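# Drop the towel in the pedal bin, let lid close

## Task

Get the towel inside the pedal bin, then leave the bin so its lid ends up closed over it.

## Robot and tools

Robot: two arms, left_arm and right_arm, each with the same five-finger right hand (not mirrored). In the scene frame the origin is at table height midway between the arms, +z up, +x out over the table, left_arm on the +y side. Bases: left_arm at (+0.059, +0.617, 0) m, right_arm at (+0.092, -0.577, 0) m, both nearly unrotated. Hand poses, velocities, targets and wrist-camera poses are reported in each arm's own base frame; fixed cameras and the table use the scene frame.

Hand point: a spot 0.05 m in front of the palm and 0.15 m out from the wrist flange. Its +z runs along the straight fingers, +y out of the palm, +x across the palm away from the thumb. Straight fingers extend 0.06 to 0.07 m past it along +z. A bracket on the little-finger side of the wrist can strike things, and with the fingers level the wrist may hang below the hand and reach the table first.

The row: every motion command is a row of 28 numbers, each in [-1, 1], always for both arms. Order: left_arm dx, dy, dz, rx, ry, rz; left hand little, ring, middle, index, thumb_bend, thumb_turn, force_limit, speed; then the same 14 for right_arm. dx..rz are offsets, not poses: displacement of the hand point from its current Hand target along that arm's base axes, with rx, ry, rz a rotation vector about the Hand target position. Scale: 1.0 = 0.6 m or 180 degrees. Sending six zeros re-requests the existing Hand target. Hand numbers are absolute targets: +1 open/straight, -1 closed; thumb_turn -1 puts the thumb opposite the fingers, +1 beside the palm. force_limit maps -1..+1 to about 0..10 N at the fingertip (15 N for the two thumb motors); speed rises from near zero at -1 to full at +0.48 and above. No hand value means 'unchanged': to keep a hand as it is, resend the last eight hand numbers you actually commanded (or, if none yet, its hand_measured six plus hand_force_limit and hand_speed). A grip wraps objects about 0.035 to 0.065 m thick with the thumb turned in, or a handle down to 0.025 m. For gentle closing use speed -0.94 or less.

Tools:
- execute_actions(actions, cameras): actions is a list of actions; each action is up to 15 rows, one per 1/30 s step, and a short action repeats its final row. Every row in an action is measured from the Hand target at that action's start, so repeating an offset in a new action moves further. Images appear only for an empty actions list or when cameras are named (["all"] or names).
- move(target, speed, blend, stop_force, zero, blocking, cameras): straight-line path to target, one 28-number row or a list of up to 15 rows, all offsets from the same starting Hand targets. speed in m/s, 0.002 to 3.2 (default 0.25), rotation capped at twice that in rad/s. blend in m rounds corners in a list. stop_force in N, 4 to 120, ends an arm's path when its wrist sensor feels that much push; use it slowly for contacts, leave it out when moving away from a surface or while rotating. zero (with stop_force) rebases the sensor first, default true. blocking=false returns after 0.5 s while the move continues (not allowed with stop_force). Paths do not avoid obstacles or the other arm; avoid routing near an arm's own base. The result adds a move: line with the ending (done, off_target, moving, held, fault) and limits (paced = clipped, held = steps withheld).
- wait(seconds 0 to 10, cameras): let time pass holding commands.
- stop(cameras): brake a running move.
- zoom_image(camera, region [x0, y0, x1, y1] in pixels, max 504 each side): close-up of the latest image from cam_head_left, cam_head_right, cam_high, cam_left_wrist or cam_right_wrist (all 672x504).
- show_instructions(): shows the reference image pages.
- zero_wrist_force(arm): rebase that arm's wrist force sensor.
- finished_scene(scene): end the current scene, giving its number; irreversible.

Results give per arm end_effector_position (m), quat_wxyz, velocities, Hand target (last commanded pose after the orientation clip, which limits each step to 32 degrees from the measured orientation), joint positions and torques, wrist force/torque along the hand axes plus a peak line, and per-hand hand_measured, hand_stopped_by (moving, target, force, stalled, fault), hand_load_n (positive pushes a finger open; near 0 after a grip is lost). The hand point often rests short of Hand target; send the remaining gap as an offset.

Cautions: a towel dropped or left off the table fails the task. Hitting fixed or heavy things hard fails the scene; so can a moderate collision between arms or a hand gripping the other hand. Net force near 150 N or joint contact torque at its limit (wrist joints only about 31 to 34 N m) stops the arm for 10 s. The arms are stiff: aiming even slightly past a firm contact can fault. Avoid drops, releasing moving objects, slams and overloading fingers. Hot motors (MOTOR HOT at 70 °C) brake at 85 °C for 30 to 60 s; avoid long stretched holds or pushing unreachable poses. Thinking time lets the scene run on.

Each tool is called after "Request:" by a JSON object that holds its "method" and its "body".

Reference images:

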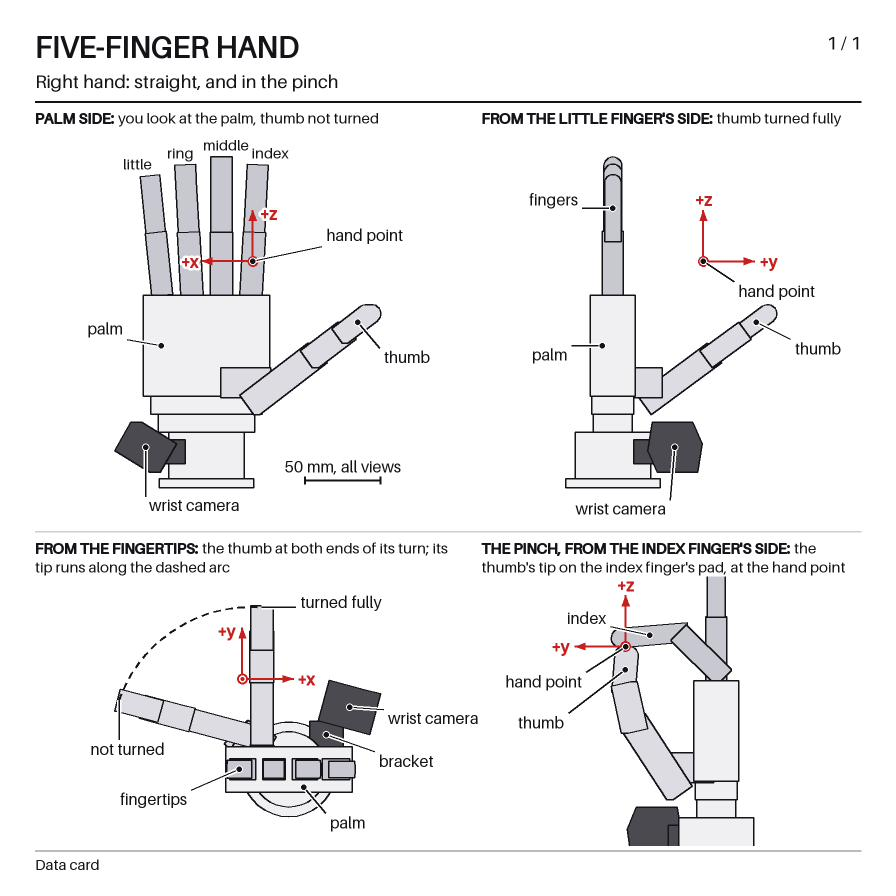

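## Session

Request:
{"method": "execute_actions", "body": {"actions": []}}

Scene clock: 0.00 s.
left_arm: end_effector_position=(+1.3361, -0.1171, +0.3574) hand_measured=(+1.000, +1.000, +1.000, +1.000, +1.000, +1.000) hand_load_n=(+0.0, +0.0, +0.0, +0.0, +0.0, -0.5) hand_stopped_by=(target, target, target, target, target, target) hand_force_limit=0.00 hand_speed=-0.80 end_effector_quat_wxyz=(-0.347, +0.601, +0.395, +0.602) | right_arm: end_effector_position=(+1.0144, +0.6713, +0.1257) hand_measured=(+1.000, +1.000, +1.000, +1.000, +1.000, +1.000) hand_load_n=(+0.0, +0.0, +0.0, +0.0, +0.0, +0.0) hand_stopped_by=(target, target, target, target, target, target) hand_force_limit=0.00 hand_speed=-0.80 end_effector_quat_wxyz=(+0.297, -0.447, +0.806, +0.248)
Joint positions: left_arm=[-0.419 -0.402 0.618 3.567 -0.058 -2.27] | right_arm=[0.264 -0.203 0.131 1.1 0.957 -2.144]
Joint velocities: within noise
Joint torques (N m): no reading
Wrist force (N): no reading
Wrist torque (N m): no reading
Wrist force, peak (N): no reading
Hand target: left_arm +1.3361, -0.1171, +0.3574; -0.347, +0.601, +0.395, +0.602 | right_arm +1.0144, +0.6713, +0.1257; +0.297, -0.447, +0.806, +0.248

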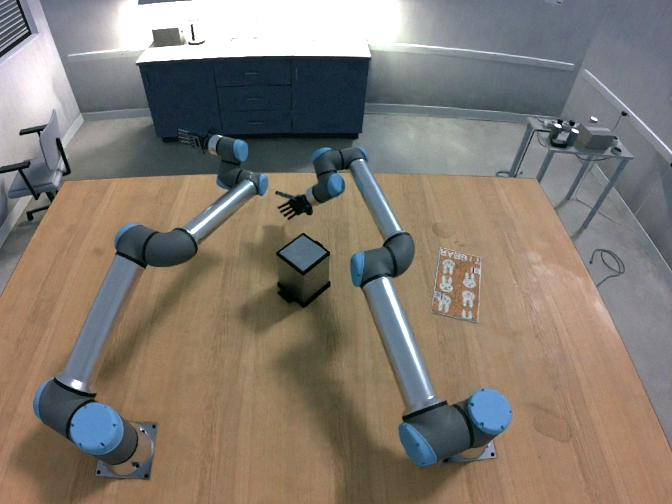

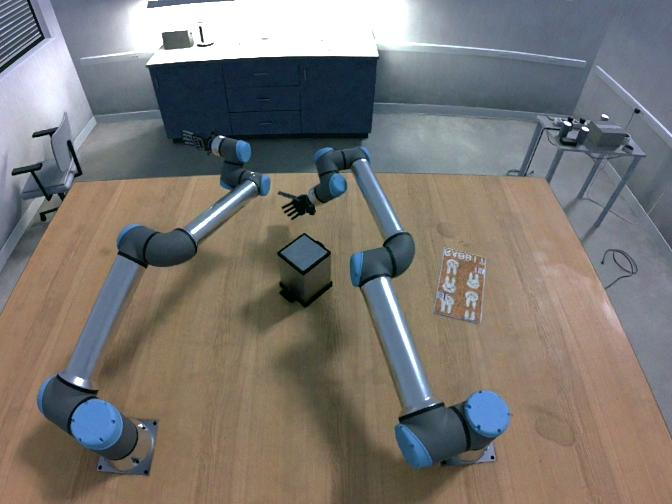

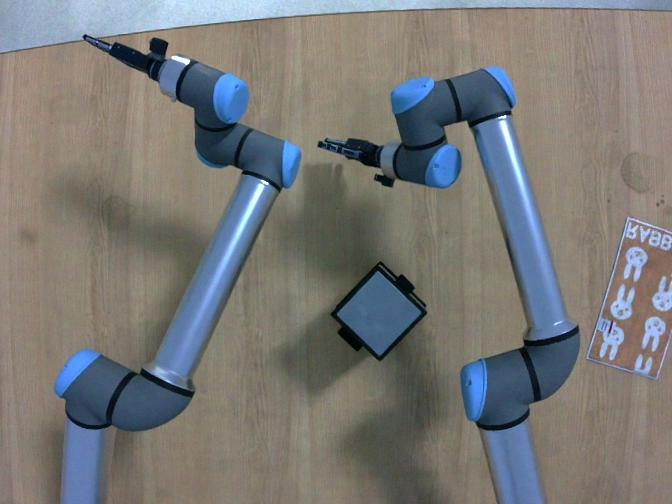

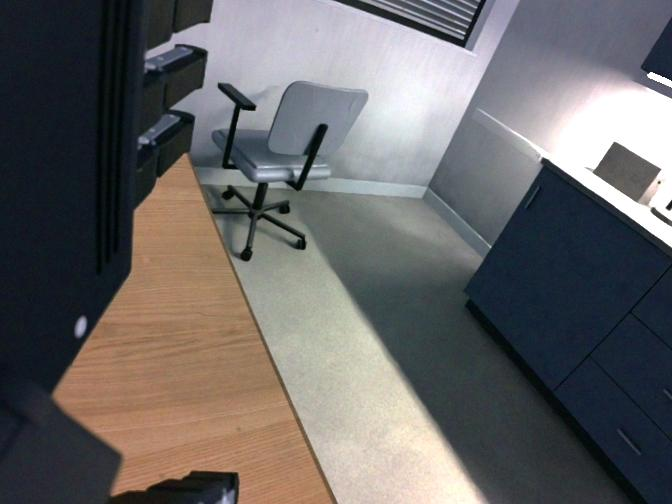

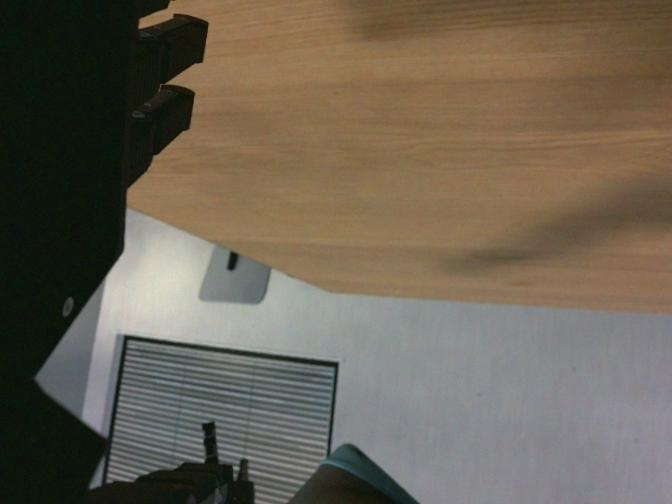

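Request:
{"method": "zoom_image", "body": {"camera": "cam_high", "region": [300, 230, 460, 390]}}

Request:
{"method": "zoom_image", "body": {"camera": "cam_high", "region": [512, 180, 672, 400]}}

Request:
{"method": "zoom_image", "body": {"camera": "cam_head_left", "region": [230, 200, 380, 330]}}

Request:
{"method": "zoom_image", "body": {"camera": "cam_head_left", "region": [400, 220, 520, 340]}}

Scaled by 3.150 from the camera's 672x504 image, which has a finer 960x720 frame.

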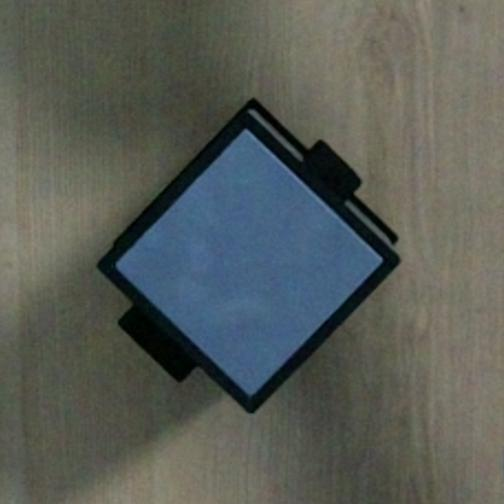

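Scaled by 2.291 from the camera's 672x504 image, which has a finer 960x720 frame.

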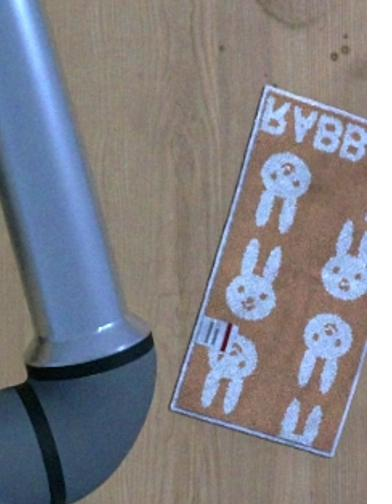

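Scaled by 3.360 from the camera's 672x504 image, which has a finer 960x720 frame.

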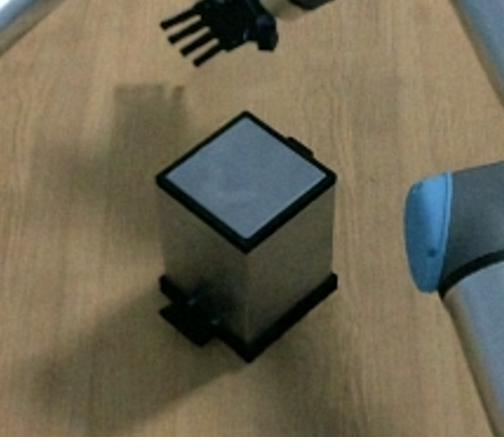

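Scaled by 4.200 from the camera's 672x504 image, which has a finer 960x720 frame.

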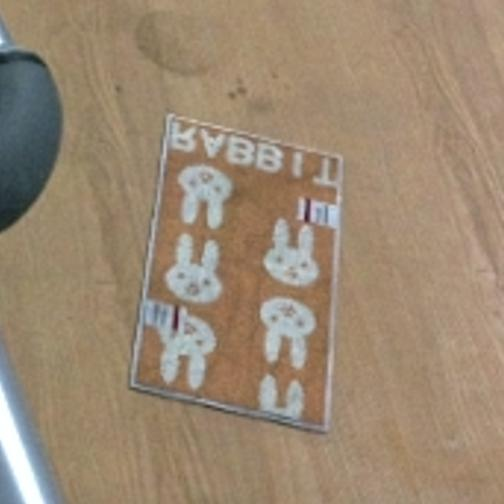

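Request:
{"method": "move", "body": {"target": [-0.643, -0.222, 0.155, -0.2494, 0.218, -0.470, -1, -1, -1, -1, 1, 1, 0.0, 0.2, -0.274, -0.785, 0.374, -0.3186, -0.102, -0.0155, 1, 1, 1, 1, 1, -1, 0.0, 0.2], "speed": 0.5}}

Scene clock: 50.00 s.
left_arm: end_effector_position=(+0.9503, -0.2502, +0.4504) hand_measured=(-1.000, -1.000, -1.000, -1.000, +1.000, +1.000) hand_load_n=(+0.0, +0.0, +0.0, +0.0, +0.0, +0.0) hand_stopped_by=(target, target, target, target, target, target) hand_force_limit=0.00 hand_speed=0.20 end_effector_quat_wxyz=(+0.258, +0.923, -0.039, +0.282) | right_arm: end_effector_position=(+0.8501, +0.2002, +0.3500) hand_measured=(+1.000, +1.000, +1.000, +1.000, +1.000, -1.000) hand_load_n=(+0.0, +0.0, +0.0, +0.0, +0.0, +0.0) hand_stopped_by=(target, target, target, target, target, target) hand_force_limit=0.00 hand_speed=0.20 end_effector_quat_wxyz=(+0.172, -0.548, +0.781, -0.246)
Joint positions: left_arm=[-0.277 -1.211 1.576 3.629 -1.921 -1.896] | right_arm=[0.044 -1.092 1.19 0.899 1.791 -2.816]
Joint torques (N m): left_arm=[-9.19 -60.29 -55.52 -4.35 -2.38 1.73] | right_arm=[11.04 -95.53 -37.77 6.57 1.46 -2.47]
Wrist force (N): left_arm=[-0.3 0.8 -0.9] | right_arm=[1.0 -2.2 -0.4]
Wrist torque (N m): left_arm=[0.11 0.12 0.01] | right_arm=[-0.10 0.03 0.07]
Wrist force, peak (N): left_arm=[-0.7 0.9 -1.9] | right_arm=[2.4 -2.8 -1.3]
Hand target: left_arm +0.9503, -0.2503, +0.4504; +0.259, +0.923, -0.039, +0.282 | right_arm +0.8500, +0.2003, +0.3501; +0.172, -0.548, +0.781, -0.246
Off the commanded pose: left_arm 0.000 m, 0 deg | right_arm 0.000 m, 0 deg.
move: done

Request:
{"method": "move", "body": {"target": [-0.834, -0.216, -0.217, 0.361, -0.361, -0.511, -1, -1, -1, -1, 1, 1, 0.0, 0.2, -0.583, -0.667, 0, 0, 0, 0, 1, 1, 1, 1, 1, -1, 0.0, 0.2], "speed": 0.5, "cameras": ["all"]}}

Scene clock: 55.23 s.
left_arm: end_effector_position=(+0.4499, -0.3799, +0.3202) hand_measured=(-1.000, -1.000, -1.000, -1.000, +1.000, +1.000) hand_load_n=(-0.5, +0.0, +0.0, +0.0, +0.0, +0.0) hand_stopped_by=(target, target, target, target, target, target) hand_force_limit=0.00 hand_speed=0.20 end_effector_quat_wxyz=(+0.146, -0.354, +0.853, -0.354) | right_arm: end_effector_position=(+0.5001, -0.1998, +0.3501) hand_measured=(+1.000, +1.000, +1.000, +1.000, +1.000, -1.000) hand_load_n=(+0.0, +0.0, +0.0, +0.0, +0.0, +0.0) hand_stopped_by=(target, target, target, target, target, target) hand_force_limit=0.00 hand_speed=0.20 end_effector_quat_wxyz=(+0.172, -0.548, +0.781, -0.246)
Joint positions: left_arm=[-1.149 -1.851 2.403 3.409 -1.317 -0.264] | right_arm=[-0.868 -1.659 1.88 0.805 1.282 -3.581]
Joint torques (N m): left_arm=[-10.48 -19.17 -43.55 -7.4 1.63 1.6] | right_arm=[-16.25 -26.63 -44.13 -2.15 -0.7 -2.31]
Wrist force (N): left_arm=[-0.1 -0.6 -0.8] | right_arm=[2.3 -2.1 0.1]
Wrist torque (N m): left_arm=[-0.03 -0.07 -0.10] | right_arm=[-0.15 -0.22 0.16]
Wrist force, peak (N): left_arm=[-1.0 0.9 -1.7] | right_arm=[3.9 -1.6 -0.7]
Hand target: left_arm +0.4499, -0.3799, +0.3202; +0.146, -0.354, +0.853, -0.354 | right_arm +0.5002, -0.1999, +0.3501; +0.172, -0.548, +0.781, -0.246
Off the commanded pose: left_arm 0.000 m, 0 deg | right_arm 0.000 m, 0 deg.
move: done
camera_calibration:
cam_left_wrist: T_world_to_cam=[[-0.690105, 0.277482, -0.6684, 0.633039], [0.189692, 0.960639, 0.20295, 0.205307], [0.698407, 0.0132666, -0.715578, 0.0380052], [0, 0, 0, 1]] pos_world=[0.371375, -0.373387, 0.408652]
cam_right_wrist: T_world_to_cam=[[-0.8327, -0.0129525, -0.553573, 0.605855], [-0.225616, 0.920913, 0.31783, 0.177024], [0.505676, 0.389552, -0.769767, 0.208137], [0, 0, 0, 1]] pos_world=[0.439185, -0.236257, 0.439338]

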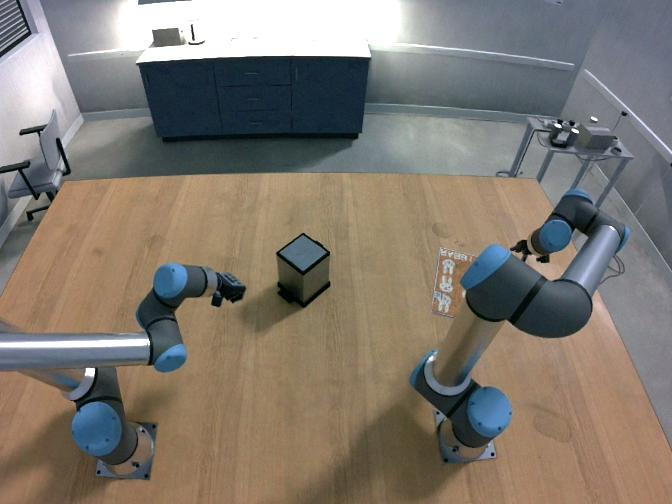

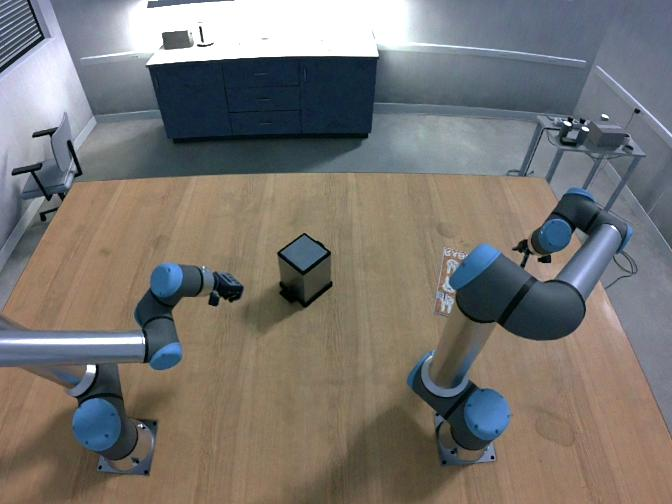

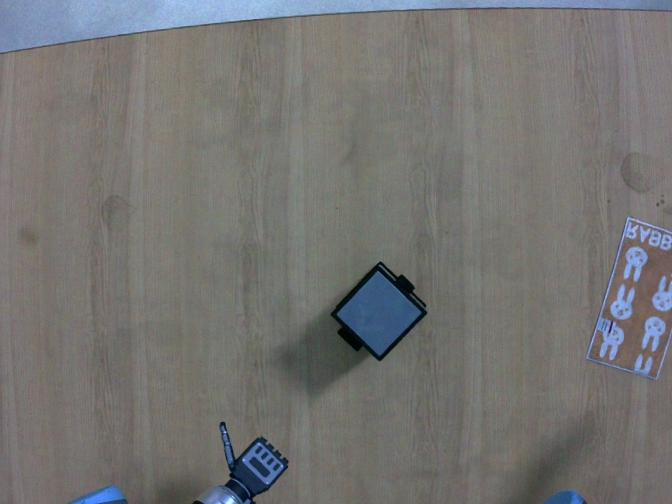

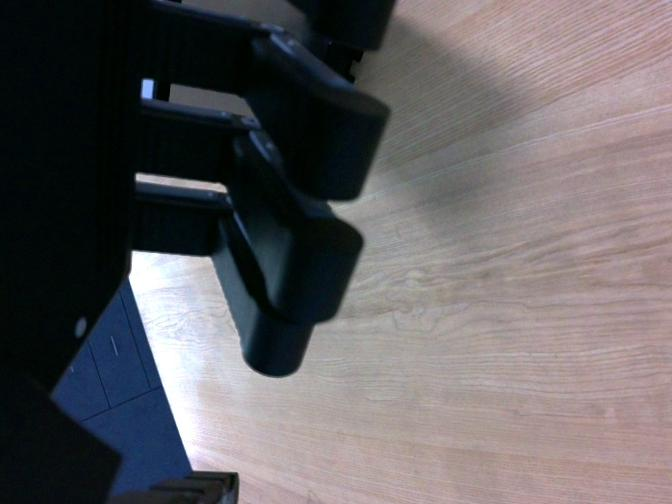

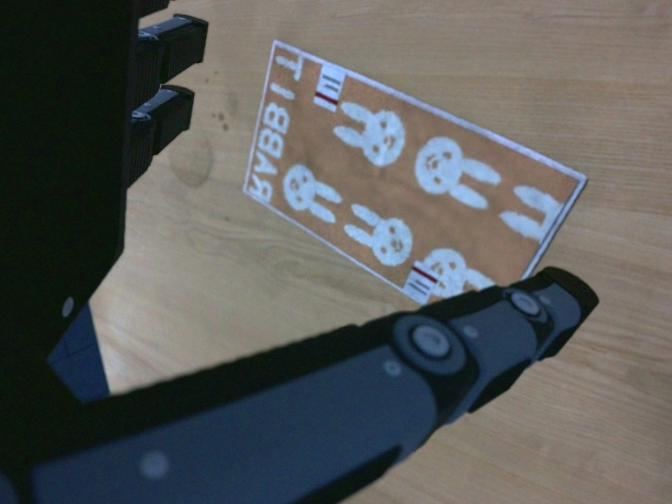

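Request:
{"method": "move", "body": {"target": [0.0835, -0.1, -0.1, 0, 0, -0.25, 1, 1, 1, 1, 1, 1, 0.0, 0.2, 0.303, 0.183, -0.383, -0.0325, -0.0954, 0.0105, 0.4, 0.4, 0.4, 0.4, 1, -1, 0.0, 0.2], "speed": 0.4, "cameras": ["all"]}}

Scene clock: 67.30 s.
left_arm: end_effector_position=(+0.5000, -0.4399, +0.2603) hand_measured=(+1.000, +1.000, +1.000, +1.000, +1.000, +1.000) hand_load_n=(+0.0, +0.0, +0.0, +0.0, +0.0, -0.5) hand_stopped_by=(target, target, target, target, target, target) hand_force_limit=0.00 hand_speed=0.20 end_effector_quat_wxyz=(+0.000, -0.001, +0.924, -0.383) | right_arm: end_effector_position=(+0.6819, -0.0901, +0.1203) hand_measured=(+0.400, +0.400, +0.400, +0.400, +1.000, -1.000) hand_load_n=(+0.0, +0.0, +0.5, +0.0, +0.0, +0.0) hand_stopped_by=(target, target, target, target, target, target) hand_force_limit=0.00 hand_speed=0.20 end_effector_quat_wxyz=(+0.263, -0.526, +0.724, -0.361)
Joint positions: left_arm=[-0.879 -1.573 2.288 3.341 -2.039 0.528] | right_arm=[-0.478 -1.397 2.079 -0.03 1.44 -3.24]
Joint torques (N m): left_arm=[4.38 -27.16 -29.32 -5.18 -2.65 1.49] | right_arm=[8.28 -40.37 -33.76 -3 0.73 0.55]
Wrist force (N): left_arm=[-0.6 0.0 -1.0] | right_arm=[1.9 -2.9 0.1]
Wrist torque (N m): left_arm=[0.10 0.00 -0.12] | right_arm=[-0.20 -0.18 -0.11]
Wrist force, peak (N): left_arm=[-1.7 -0.6 -1.8] | right_arm=[4.2 -2.6 -1.9]
Hand target: left_arm +0.5000, -0.4399, +0.2602; +0.000, -0.001, +0.924, -0.383 | right_arm +0.6820, -0.0901, +0.1203; +0.263, -0.526, +0.724, -0.361
Off the commanded pose: left_arm 0.000 m, 0 deg | right_arm 0.000 m, 0 deg.
move: done
camera_calibration:
cam_left_wrist: T_world_to_cam=[[-0.291633, 0.684062, -0.668588, 0.623876], [0.813368, 0.545178, 0.203011, -0.228965], [0.503371, -0.484603, -0.715386, -0.160675], [0, 0, 0, 1]] pos_world=[0.449055, -0.379807, 0.348653]
cam_right_wrist: T_world_to_cam=[[-0.630957, -0.105504, -0.76861, 0.511455], [-0.325613, 0.935242, 0.138921, 0.281032], [0.704179, 0.337923, -0.624451, -0.260859], [0, 0, 0, 1]] pos_world=[0.597905, -0.120722, 0.191175]

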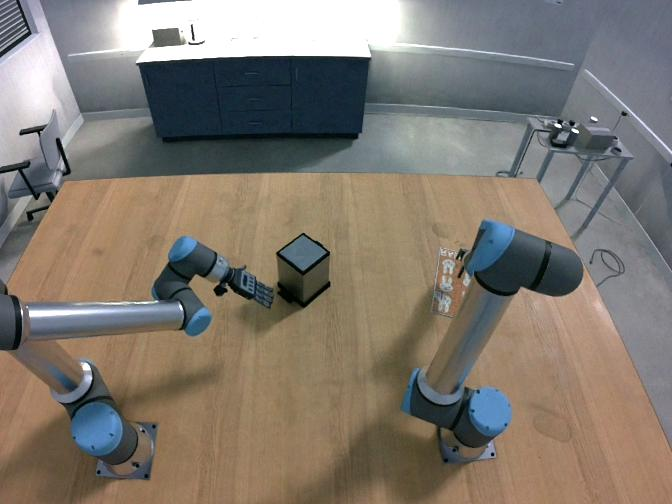

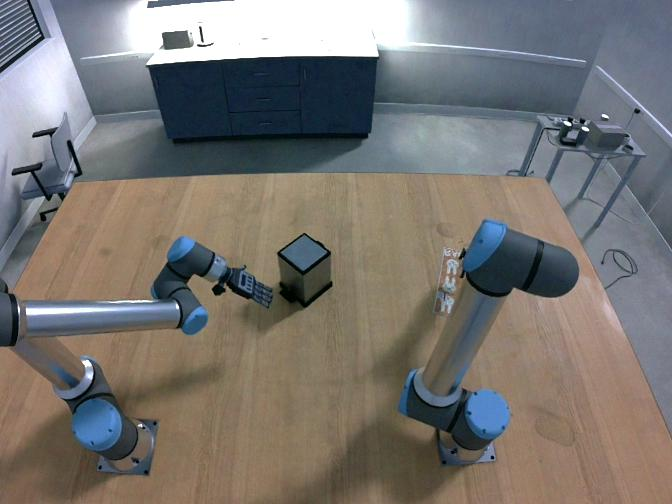

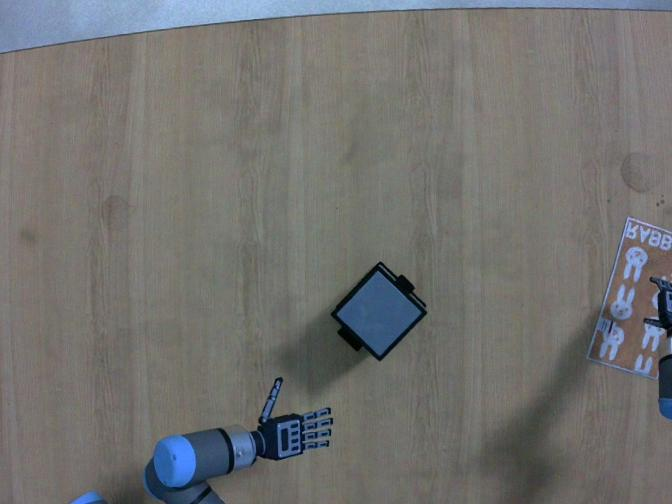

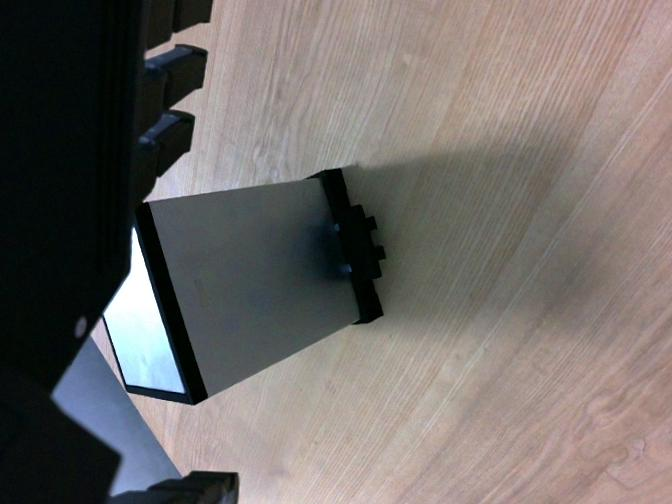

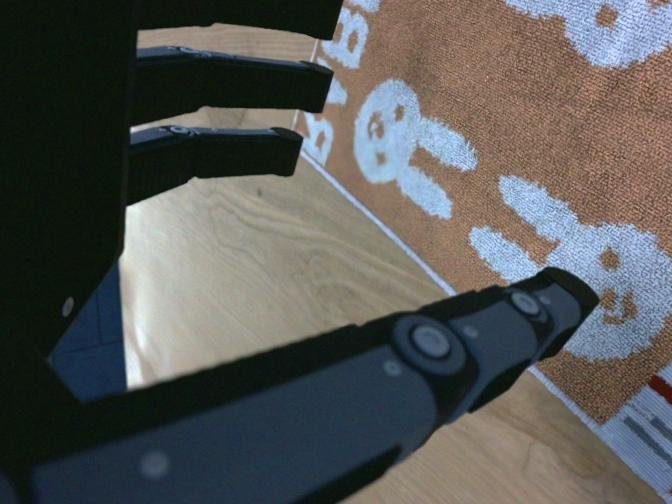

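Request:
{"method": "zoom_image", "body": {"camera": "cam_left_wrist", "region": [300, 150, 420, 330]}}

Request:
{"method": "zoom_image", "body": {"camera": "cam_high", "region": [590, 200, 672, 400]}}

Scaled by 2.800 from the camera's 672x504 image, which has a finer 960x720 frame.

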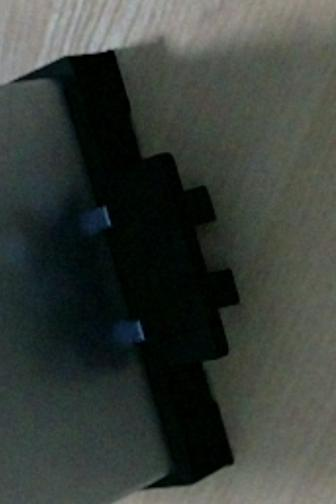

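Scaled by 2.520 from the camera's 672x504 image, which has a finer 960x720 frame.

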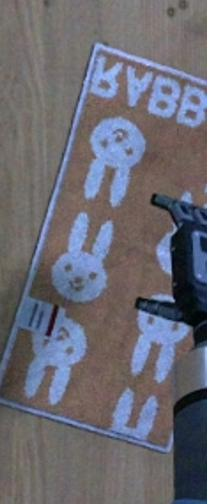

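Request:
{"method": "move", "body": {"target": [[0.1, 0.0167, -0.1, -0.0518, -0.0222, 0.2487, -1, -1, -1, -1, 1, 1, 0.0, 0.4, 0, -0.008, -0.067, 0, 0, 0, 0.4, 0.4, 0.4, 0.4, 1, -1, 0.0, 0.2], [0.278, -0.168, -0.267, -0.0518, -0.0222, 0.2487, -1, -1, -1, -1, 1, 1, 0.0, 0.4, 0, -0.008, -0.117, 0, 0, 0, 0.4, 0.4, 0.4, 0.4, 1, -1, 0.0, 0.2]], "speed": 0.4, "blend": 0.03}}

Request:
{"method": "move", "body": {"target": [0, 0, 0, 0, 0, 0, -1, -1, -1, -1, 1, 1, 0.0, 0.4, 0, 0, -0.083, 0, 0, 0, 0.4, 0.4, 0.4, 0.4, 1, -1, 0.0, 0.2], "speed": 0.03, "stop_force": 6, "cameras": ["all"]}}

Scene clock: 81.40 s.
left_arm: end_effector_position=(+0.6668, -0.5405, +0.0999) hand_measured=(-1.000, -1.000, -1.000, -1.000, +1.000, +1.000) hand_load_n=(+0.0, +0.0, +0.0, +0.0, +0.0, -0.5) hand_stopped_by=(target, target, target, target, target, target) hand_force_limit=0.00 hand_speed=0.40 end_effector_quat_wxyz=(+0.177, -0.339, +0.820, -0.426) | right_arm: end_effector_position=(+0.6819, -0.0949, +0.0500) hand_measured=(+0.400, +0.400, +0.400, +0.400, +1.000, -1.000) hand_load_n=(+0.0, +0.0, +0.0, +0.0, +0.0, +0.0) hand_stopped_by=(target, target, target, target, target, target) hand_force_limit=0.00 hand_speed=0.20 end_effector_quat_wxyz=(+0.263, -0.526, +0.724, -0.361)
Joint positions: left_arm=[-0.96 -1.04 2.12 2.683 -1.428 -0.1] | right_arm=[-0.487 -1.306 2.126 -0.169 1.433 -3.246]
Joint torques (N m): left_arm=[-10.22 -55.73 -36.65 -1.9 1.41 -0.89] | right_arm=[4.88 -59.52 -34.27 4.83 1.66 1.58]
Wrist force (N): left_arm=[-0.7 1.5 -6.0] | right_arm=[1.8 -2.9 -0.2]
Wrist torque (N m): left_arm=[0.38 0.26 -0.06] | right_arm=[-0.16 -0.16 -0.10]
Wrist force, peak (N): left_arm=[-1.2 4.5 -7.0] | right_arm=[1.7 -3.7 -0.3]
Hand target: left_arm +0.6668, -0.5407, +0.1000; +0.177, -0.339, +0.820, -0.426 | right_arm +0.6820, -0.0949, +0.0501; +0.263, -0.526, +0.724, -0.361
Off the commanded pose: left_arm 0.000 m, 0 deg | right_arm 0.000 m, 0 deg.
move: done

Scene clock: 83.37 s.
left_arm: end_effector_position=(+0.6668, -0.5407, +0.1000) hand_measured=(-1.000, -1.000, -1.000, -1.000, +1.000, +1.000) hand_load_n=(+0.0, +0.0, +0.0, +0.0, +0.0, -0.5) hand_stopped_by=(target, target, target, target, target, target) hand_force_limit=0.00 hand_speed=0.40 end_effector_quat_wxyz=(+0.177, -0.339, +0.820, -0.426) | right_arm: end_effector_position=(+0.6820, -0.0949, +0.0243) hand_measured=(+0.400, +0.400, +0.400, +0.400, +1.000, -1.000) hand_load_n=(+0.0, +0.0, +1.0, +0.0, +0.5, +0.0) hand_stopped_by=(target, target, target, target, target, target) hand_force_limit=0.00 hand_speed=0.20 end_effector_quat_wxyz=(+0.263, -0.526, +0.724, -0.361)
Joint positions: left_arm=[-0.961 -1.04 2.119 2.683 -1.428 -0.1] | right_arm=[-0.487 -1.268 2.14 -0.22 1.433 -3.246]
Joint torques (N m): left_arm=[-11.58 -54.64 -37.77 -1.1 1.68 -0.75] | right_arm=[6.65 -42.11 -30.05 -2.1 1.58 1.43]
Wrist force (N): left_arm=[-1.5 1.2 -6.4] | right_arm=[2.2 -8.2 -4.5]
Wrist torque (N m): left_arm=[0.36 0.34 -0.11] | right_arm=[0.11 -0.14 -0.19]
Wrist force, peak (N): left_arm=[-1.0 2.0 -6.7] | right_arm=[1.8 -17.7 -13.7]
Hand target: left_arm +0.6668, -0.5407, +0.1000; +0.177, -0.339, +0.820, -0.426 | right_arm +0.6820, -0.0949, +0.0243; +0.263, -0.526, +0.724, -0.361 (not the last commanded pose)
Off the commanded pose: left_arm 0.000 m, 0 deg | right_arm 0.024 m, 0 deg.
move: contact (right_arm)
camera_calibration:
cam_left_wrist: T_world_to_cam=[[-0.600082, 0.19163, -0.776646, 0.584559], [0.172528, 0.979037, 0.108264, 0.394255], [0.781112, -0.0690261, -0.620564, -0.378076], [0, 0, 0, 1]] pos_world=[0.578083, -0.524106, 0.176692]
cam_right_wrist: T_world_to_cam=[[-0.630841, -0.105534, -0.768701, 0.437021], [-0.325584, 0.935271, 0.138791, 0.29887], [0.704297, 0.337832, -0.624368, -0.319336], [0, 0, 0, 1]] pos_world=[0.597906, -0.125522, 0.095075]

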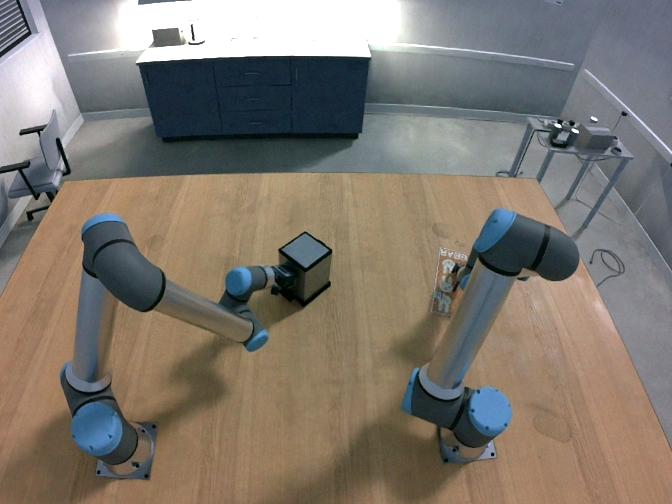

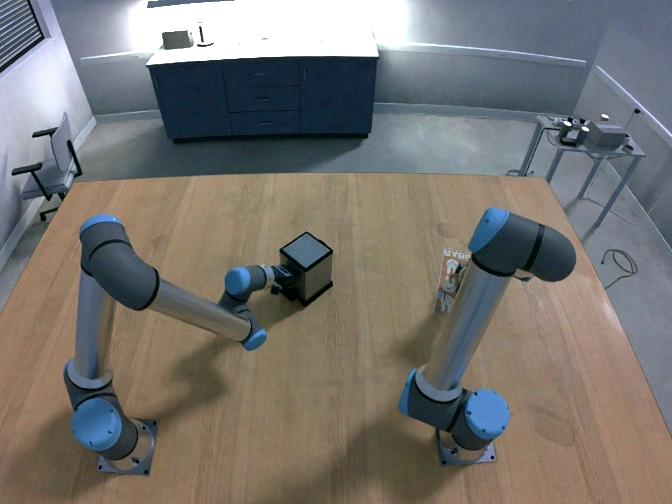

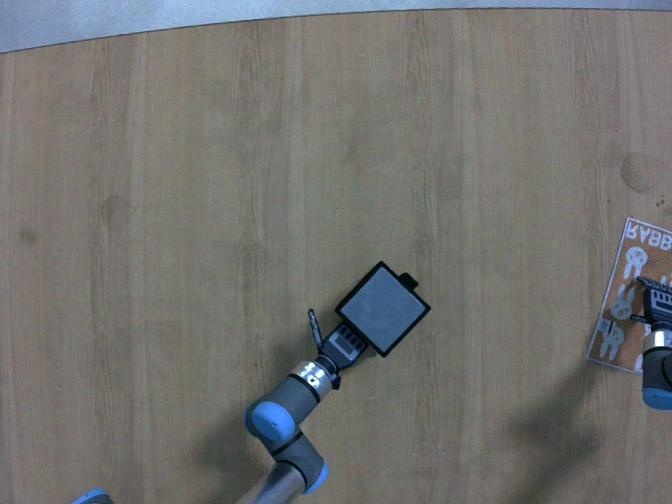

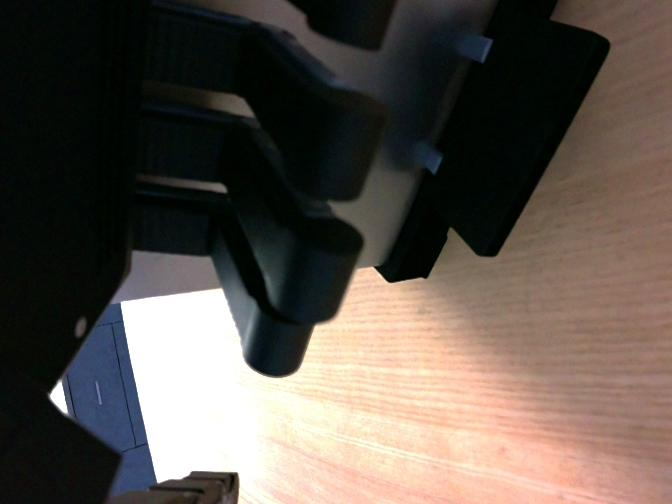

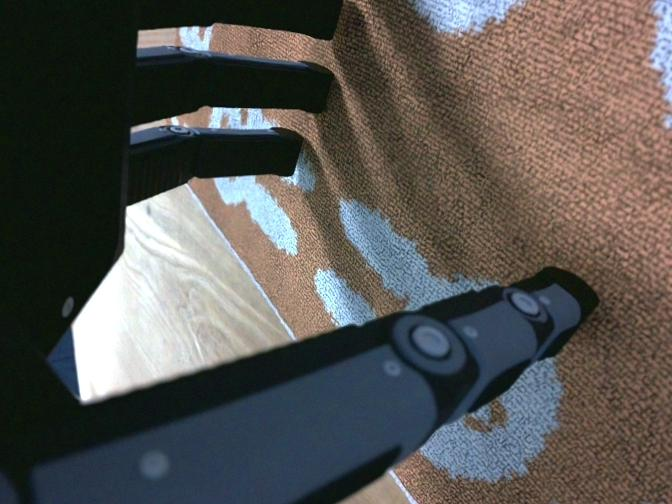

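Request:
{"method": "move", "body": {"target": [0, 0, 0, 0, 0, 0, -1, -1, -1, -1, 1, 1, 0.0, 0.4, 0, 0, 0, 0, 0, 0, 0.0, 0.0, 0.0, 0.0, 0.7, -1, 0.0, -0.4], "speed": 0.05, "cameras": ["cam_right_wrist"]}}

Scene clock: 85.07 s.
left_arm: end_effector_position=(+0.6668, -0.5407, +0.1000) hand_measured=(-1.000, -1.000, -1.000, -1.000, +1.000, +1.000) hand_load_n=(+0.0, +0.5, +0.0, +0.0, +0.0, -0.5) hand_stopped_by=(target, target, target, target, target, target) hand_force_limit=0.00 hand_speed=0.40 end_effector_quat_wxyz=(+0.177, -0.339, +0.820, -0.426) | right_arm: end_effector_position=(+0.6820, -0.0950, +0.0243) hand_measured=(+0.000, +0.000, +0.352, +0.000, +0.700, -1.000) hand_load_n=(+0.0, +0.0, +5.0, +0.0, +0.0, +0.0) hand_stopped_by=(target, target, force, target, target, target) hand_force_limit=0.00 hand_speed=-0.40 end_effector_quat_wxyz=(+0.263, -0.526, +0.724, -0.361)
Joint positions: left_arm=[-0.961 -1.04 2.119 2.683 -1.428 -0.1] | right_arm=[-0.487 -1.268 2.14 -0.22 1.433 -3.246]
Joint torques (N m): left_arm=[-11.14 -53.55 -37.45 -1.02 1.33 -0.69] | right_arm=[5.11 -41.48 -14.94 1.94 1.61 0.98]
Wrist force (N): left_arm=[-1.6 1.5 -6.6] | right_arm=[1.9 -14.1 -6.3]
Wrist torque (N m): left_arm=[0.41 0.37 -0.12] | right_arm=[0.39 -0.06 -0.34]
Wrist force, peak (N): left_arm=[-1.6 1.5 -6.6] | right_arm=[2.0 -15.3 -6.5]
Hand target: left_arm +0.6668, -0.5407, +0.1000; +0.177, -0.339, +0.820, -0.426 | right_arm +0.6820, -0.0949, +0.0243; +0.263, -0.526, +0.724, -0.361
Off the commanded pose: left_arm 0.000 m, 0 deg | right_arm 0.000 m, 0 deg.
move: done
camera_calibration:
cam_right_wrist: T_world_to_cam=[[-0.630772, -0.105585, -0.768751, 0.437108], [-0.32561, 0.935274, 0.138712, 0.299006], [0.704347, 0.337809, -0.624324, -0.319348], [0, 0, 0, 1]] pos_world=[0.598006, -0.125622, 0.095175]
Images, in order (width x height): cam_right_wrist 672x504.

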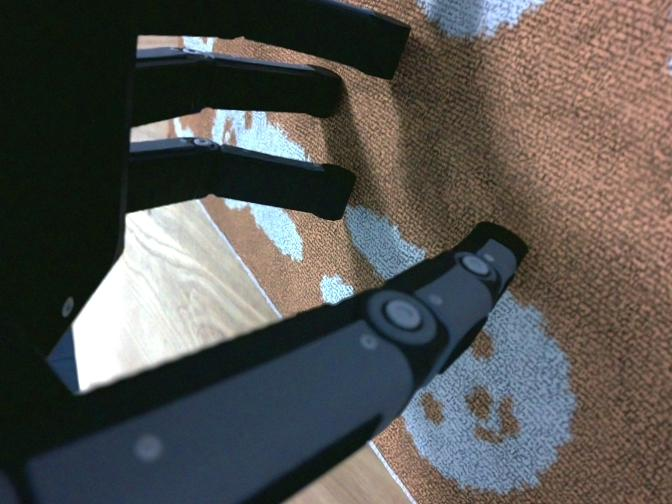

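Request:
{"method": "move", "body": {"target": [[0, 0, 0, 0, 0, 0, -1, -1, -1, -1, 1, 1, 0.0, 0.4, 0, 0, 0.008, 0, 0, 0, 0.0, 0.0, 0.0, 0.0, 0.7, -1, 0.0, -0.4], [0, 0, 0, 0, 0, 0, -1, -1, -1, -1, 1, 1, 0.0, 0.4, 0, 0, 0.008, 0, 0, 0, -0.2, -0.2, -0.2, -0.2, 0.4, -1, 0.5, -0.4]], "speed": 0.05, "cameras": ["cam_right_wrist"]}}

Scene clock: 87.40 s.
left_arm: end_effector_position=(+0.6668, -0.5407, +0.1000) hand_measured=(-1.000, -1.000, -1.000, -1.000, +1.000, +1.000) hand_load_n=(+0.0, +0.0, +0.0, +0.0, +0.0, +0.0) hand_stopped_by=(target, target, target, target, target, target) hand_force_limit=0.00 hand_speed=0.40 end_effector_quat_wxyz=(+0.177, -0.339, +0.820, -0.426) | right_arm: end_effector_position=(+0.6820, -0.0949, +0.0291) hand_measured=(-0.200, -0.200, -0.200, -0.200, +0.400, -1.000) hand_load_n=(+0.0, +0.0, +0.0, +0.0, +0.0, +0.0) hand_stopped_by=(target, target, target, target, target, target) hand_force_limit=0.50 hand_speed=-0.40 end_effector_quat_wxyz=(+0.263, -0.526, +0.724, -0.361)
Joint positions: left_arm=[-0.961 -1.04 2.119 2.683 -1.428 -0.1] | right_arm=[-0.487 -1.275 2.137 -0.21 1.433 -3.246]
Joint torques (N m): left_arm=[-9.97 -54.3 -35.98 -0.92 1.44 -0.58] | right_arm=[5.17 -47.06 -23.82 -3.18 1.49 0.81]
Wrist force (N): left_arm=[-1.2 1.3 -6.7] | right_arm=[1.9 -3.3 -0.3]
Wrist torque (N m): left_arm=[0.38 0.32 -0.10] | right_arm=[-0.19 -0.17 -0.12]
Wrist force, peak (N): left_arm=[-1.8 1.4 -6.8] | right_arm=[2.1 -14.4 -6.6]
Hand target: left_arm +0.6668, -0.5407, +0.1000; +0.177, -0.339, +0.820, -0.426 | right_arm +0.6820, -0.0949, +0.0291; +0.263, -0.526, +0.724, -0.361
Off the commanded pose: left_arm 0.000 m, 0 deg | right_arm 0.000 m, 0 deg.
move: done
camera_calibration:
cam_right_wrist: T_world_to_cam=[[-0.630841, -0.105534, -0.768701, 0.440788], [-0.325584, 0.935271, 0.138791, 0.29819], [0.704297, 0.337832, -0.624368, -0.316277], [0, 0, 0, 1]] pos_world=[0.597906, -0.125522, 0.099975]
Images, in order (width x height): cam_right_wrist 672x504.

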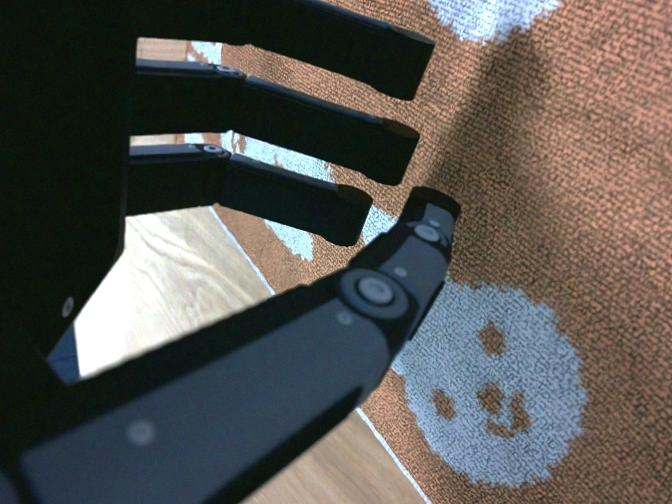

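Request:
{"method": "move", "body": {"target": [0, 0, 0, 0, 0, 0, -1, -1, -1, -1, 1, 1, 0.0, 0.4, 0, 0, 0.06, -0.036, -0.111, 0, 0.25, 0.25, 0.25, 0.25, 0.1, -1, 0.5, 0], "speed": 0.2}}

Request:
{"method": "move", "body": {"target": [0, 0, 0, 0, 0, 0, -1, -1, -1, -1, 1, 1, 0.0, 0.4, 0, 0, -0.11, 0, 0, 0, 0.25, 0.25, 0.25, 0.25, 0.1, -1, 0.5, 0], "speed": 0.03, "stop_force": 6, "cameras": ["cam_right_wrist", "cam_high"]}}

Scene clock: 94.17 s.
left_arm: end_effector_position=(+0.6668, -0.5407, +0.1000) hand_measured=(-1.000, -1.000, -1.000, -1.000, +1.000, +1.000) hand_load_n=(+0.0, +0.0, +0.0, +0.0, +0.0, -0.5) hand_stopped_by=(target, target, target, target, target, target) hand_force_limit=0.00 hand_speed=0.40 end_effector_quat_wxyz=(+0.177, -0.339, +0.820, -0.426) | right_arm: end_effector_position=(+0.6820, -0.0950, +0.0651) hand_measured=(+0.250, +0.250, +0.250, +0.250, +0.100, -1.000) hand_load_n=(+0.0, +0.0, +0.0, +0.0, +0.0, +0.0) hand_stopped_by=(target, target, target, target, target, target) hand_force_limit=0.50 hand_speed=0.00 end_effector_quat_wxyz=(+0.354, -0.469, +0.646, -0.487)
Joint positions: left_arm=[-0.961 -1.04 2.119 2.683 -1.428 -0.1] | right_arm=[-0.513 -1.374 2.34 -0.683 1.379 -3.196]
Joint torques (N m): left_arm=[-8.07 -55.6 -36.14 -1.09 1.37 -0.34] | right_arm=[9.9 -42.24 -20.78 -4.72 1.62 -2.33]
Wrist force (N): left_arm=[-1.4 1.7 -6.2] | right_arm=[1.4 -3.3 0.8]
Wrist torque (N m): left_arm=[0.40 0.32 -0.10] | right_arm=[-0.22 -0.18 -0.14]
Wrist force, peak (N): left_arm=[-1.6 1.8 -6.7] | right_arm=[2.1 -3.6 0.7]
Hand target: left_arm +0.6668, -0.5407, +0.1000; +0.177, -0.339, +0.820, -0.426 | right_arm +0.6820, -0.0949, +0.0651; +0.354, -0.469, +0.646, -0.487
Off the commanded pose: left_arm 0.000 m, 0 deg | right_arm 0.000 m, 0 deg.
move: done

Scene clock: 96.90 s.
left_arm: end_effector_position=(+0.6668, -0.5407, +0.1000) hand_measured=(-1.000, -1.000, -1.000, -1.000, +1.000, +1.000) hand_load_n=(+0.5, +0.0, +0.0, +0.0, +0.0, +0.0) hand_stopped_by=(target, target, target, target, target, target) hand_force_limit=0.00 hand_speed=0.40 end_effector_quat_wxyz=(+0.177, -0.339, +0.820, -0.426) | right_arm: end_effector_position=(+0.6820, -0.0949, +0.0154) hand_measured=(+0.250, +0.250, +0.250, +0.250, +0.100, -1.000) hand_load_n=(+0.0, +0.0, +0.5, +0.0, +0.0, +0.0) hand_stopped_by=(target, target, target, target, target, target) hand_force_limit=0.50 hand_speed=0.00 end_effector_quat_wxyz=(+0.354, -0.469, +0.646, -0.487)
Joint positions: left_arm=[-0.961 -1.04 2.119 2.683 -1.428 -0.1] | right_arm=[-0.513 -1.276 2.361 -0.802 1.38 -3.196]
Joint torques (N m): left_arm=[-5.86 -59.43 -35.78 -1.12 1.72 -0.39] | right_arm=[7.01 -38.6 -26.65 -3.26 1.41 -1.78]
Wrist force (N): left_arm=[-0.9 1.9 -6.6] | right_arm=[1.8 -4.5 0.1]
Wrist torque (N m): left_arm=[0.47 0.26 -0.06] | right_arm=[-0.10 -0.20 -0.16]
Wrist force, peak (N): left_arm=[-2.0 1.8 -6.7] | right_arm=[1.6 -10.3 -3.8]
Hand target: left_arm +0.6668, -0.5407, +0.1000; +0.177, -0.339, +0.820, -0.426 | right_arm +0.6820, -0.0949, +0.0154; +0.354, -0.469, +0.646, -0.487 (not the last commanded pose)
Off the commanded pose: left_arm 0.000 m, 0 deg | right_arm 0.016 m, 0 deg.
move: contact (right_arm)
camera_calibration:
cam_right_wrist: T_world_to_cam=[[-0.332868, -0.202181, -0.921044, 0.220216], [-0.335081, 0.938358, -0.0848821, 0.310404], [0.88143, 0.28037, -0.380096, -0.454904], [0, 0, 0, 1]] pos_world=[0.57828, -0.119205, 0.0562692]
Images, in order (width x height): cam_high 672x504, cam_right_wrist 672x504.

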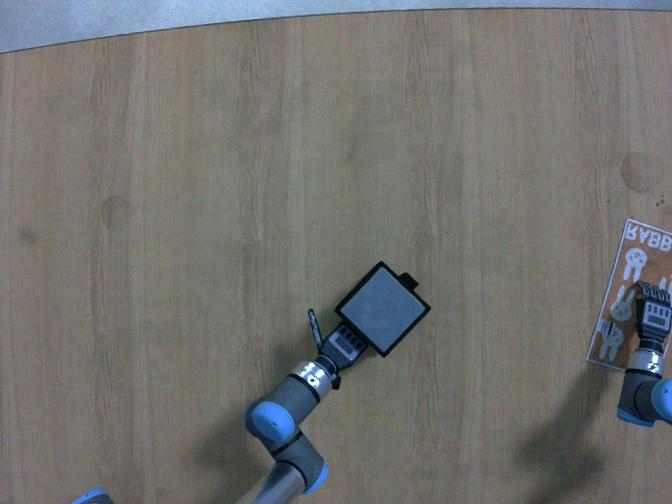

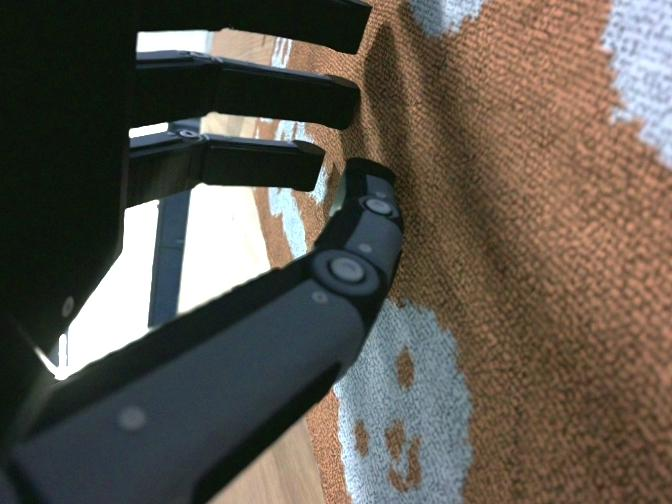

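Request:
{"method": "move", "body": {"target": [[0, 0, 0, 0, 0, 0, -1, -1, -1, -1, 1, 1, 0.0, 0.4, 0, 0, -0.008, 0, 0, 0, 0.25, 0.25, 0.25, 0.25, 0.1, -1, 0.5, 0], [0, 0, 0, 0, 0, 0, -1, -1, -1, -1, 1, 1, 0.0, 0.4, 0, 0, -0.008, 0, 0, 0, -0.1, -0.1, -0.1, -0.1, 0.1, -1, 0.4, -0.5]], "speed": 0.03, "cameras": ["cam_right_wrist"]}}

Scene clock: 98.77 s.
left_arm: end_effector_position=(+0.6668, -0.5407, +0.1000) hand_measured=(-1.000, -1.000, -1.000, -1.000, +1.000, +1.000) hand_load_n=(+0.0, +0.0, +0.0, +0.0, -0.5, -0.5) hand_stopped_by=(target, target, target, target, target, target) hand_force_limit=0.00 hand_speed=0.40 end_effector_quat_wxyz=(+0.177, -0.339, +0.820, -0.426) | right_arm: end_effector_position=(+0.6821, -0.0950, +0.0107) hand_measured=(-0.100, -0.020, +0.220, +0.026, +0.100, -1.000) hand_load_n=(+0.0, +8.5, +5.5, +6.5, +0.0, -0.5) hand_stopped_by=(target, force, force, force, target, target) hand_force_limit=0.40 hand_speed=-0.50 end_effector_quat_wxyz=(+0.354, -0.469, +0.646, -0.487)
Joint positions: left_arm=[-0.961 -1.04 2.119 2.683 -1.428 -0.1] | right_arm=[-0.513 -1.266 2.363 -0.813 1.38 -3.196]
Joint torques (N m): left_arm=[-5.11 -58.24 -35.58 -1.09 1.62 -0.41] | right_arm=[-4.02 -23.01 0.02 15.84 1.86 -1.81]
Wrist force (N): left_arm=[-1.4 1.7 -5.9] | right_arm=[1.5 -43.2 -4.8]
Wrist torque (N m): left_arm=[0.38 0.32 -0.10] | right_arm=[1.06 -0.10 -1.01]
Wrist force, peak (N): left_arm=[-1.5 2.0 -6.7] | right_arm=[1.6 -43.9 -4.0]
Hand target: left_arm +0.6668, -0.5407, +0.1000; +0.177, -0.339, +0.820, -0.426 | right_arm +0.6820, -0.0949, +0.0106; +0.354, -0.469, +0.646, -0.487
Off the commanded pose: left_arm 0.000 m, 0 deg | right_arm 0.000 m, 0 deg.
move: done
camera_calibration:
cam_right_wrist: T_world_to_cam=[[-0.332656, -0.202273, -0.9211, 0.215665], [-0.335117, 0.938332, -0.0850292, 0.310022], [0.881497, 0.280391, -0.379927, -0.456774], [0, 0, 0, 1]] pos_world=[0.57828, -0.119205, 0.0514696]
Images, in order (width x height): cam_right_wrist 672x504.

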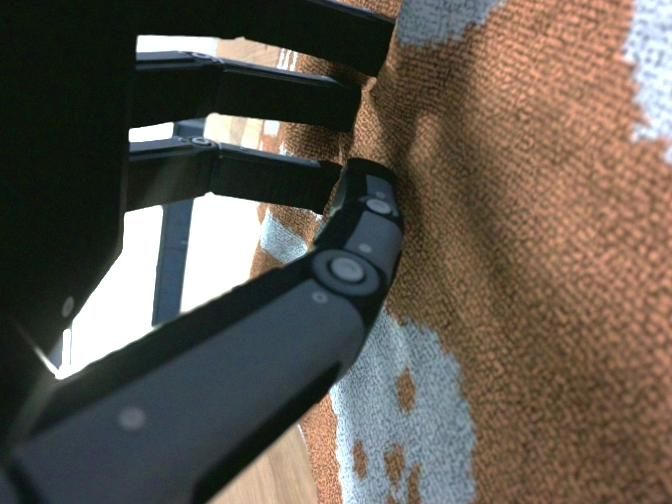

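Request:
{"method": "move", "body": {"target": [[0, 0, 0, 0, 0, 0, -1, -1, -1, -1, 1, 1, 0.0, 0.4, 0, 0, 0.004, 0, 0, 0, -0.1, -0.1, -0.1, -0.1, 0.1, -1, 0.4, -0.5], [0, 0, 0, 0, 0, 0, -1, -1, -1, -1, 1, 1, 0.0, 0.4, 0, 0, 0.004, 0, 0, 0, -0.4, -0.4, -0.4, -0.4, 0.1, -1, 0.7, -0.5]], "speed": 0.03, "cameras": ["cam_right_wrist"]}}

Scene clock: 100.83 s.
left_arm: end_effector_position=(+0.6668, -0.5407, +0.1000) hand_measured=(-1.000, -1.000, -1.000, -1.000, +1.000, +1.000) hand_load_n=(+0.0, +0.0, +0.0, +0.5, +0.0, +0.0) hand_stopped_by=(target, target, target, target, target, target) hand_force_limit=0.00 hand_speed=0.40 end_effector_quat_wxyz=(+0.177, -0.339, +0.820, -0.426) | right_arm: end_effector_position=(+0.6820, -0.0950, +0.0131) hand_measured=(-0.400, -0.400, +0.134, -0.240, +0.100, -1.000) hand_load_n=(+0.0, +2.0, +5.0, +12.0, +1.0, -1.0) hand_stopped_by=(target, target, force, force, target, target) hand_force_limit=0.70 hand_speed=-0.50 end_effector_quat_wxyz=(+0.354, -0.469, +0.646, -0.487)
Joint positions: left_arm=[-0.961 -1.04 2.119 2.683 -1.428 -0.1] | right_arm=[-0.513 -1.271 2.362 -0.808 1.38 -3.196]
Joint torques (N m): left_arm=[-4.69 -59.14 -35.11 -1.01 1.33 -0.18] | right_arm=[-5.91 -29.45 1.24 2.19 1.25 -2.01]
Wrist force (N): left_arm=[-1.3 1.7 -6.1] | right_arm=[2.1 -30.4 -3.7]
Wrist torque (N m): left_arm=[0.38 0.31 -0.10] | right_arm=[0.56 -0.10 -0.68]
Wrist force, peak (N): left_arm=[-1.1 1.6 -6.8] | right_arm=[1.7 -45.3 -5.4]
Hand target: left_arm +0.6668, -0.5407, +0.1000; +0.177, -0.339, +0.820, -0.426 | right_arm +0.6820, -0.0949, +0.0130; +0.354, -0.469, +0.646, -0.487
Off the commanded pose: left_arm 0.000 m, 0 deg | right_arm 0.000 m, 0 deg.
move: done
camera_calibration:
cam_right_wrist: T_world_to_cam=[[-0.332768, -0.202211, -0.921074, 0.217946], [-0.335093, 0.938348, -0.0849403, 0.31021], [0.881464, 0.28038, -0.380011, -0.455839], [0, 0, 0, 1]] pos_world=[0.57828, -0.119205, 0.0538694]
Images, in order (width x height): cam_right_wrist 672x504.

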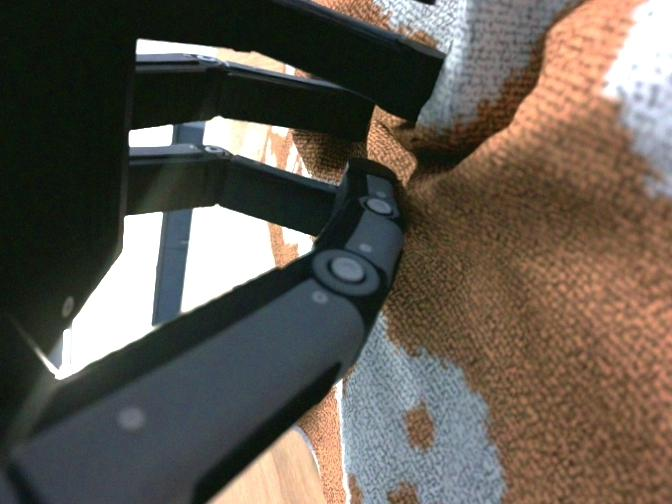

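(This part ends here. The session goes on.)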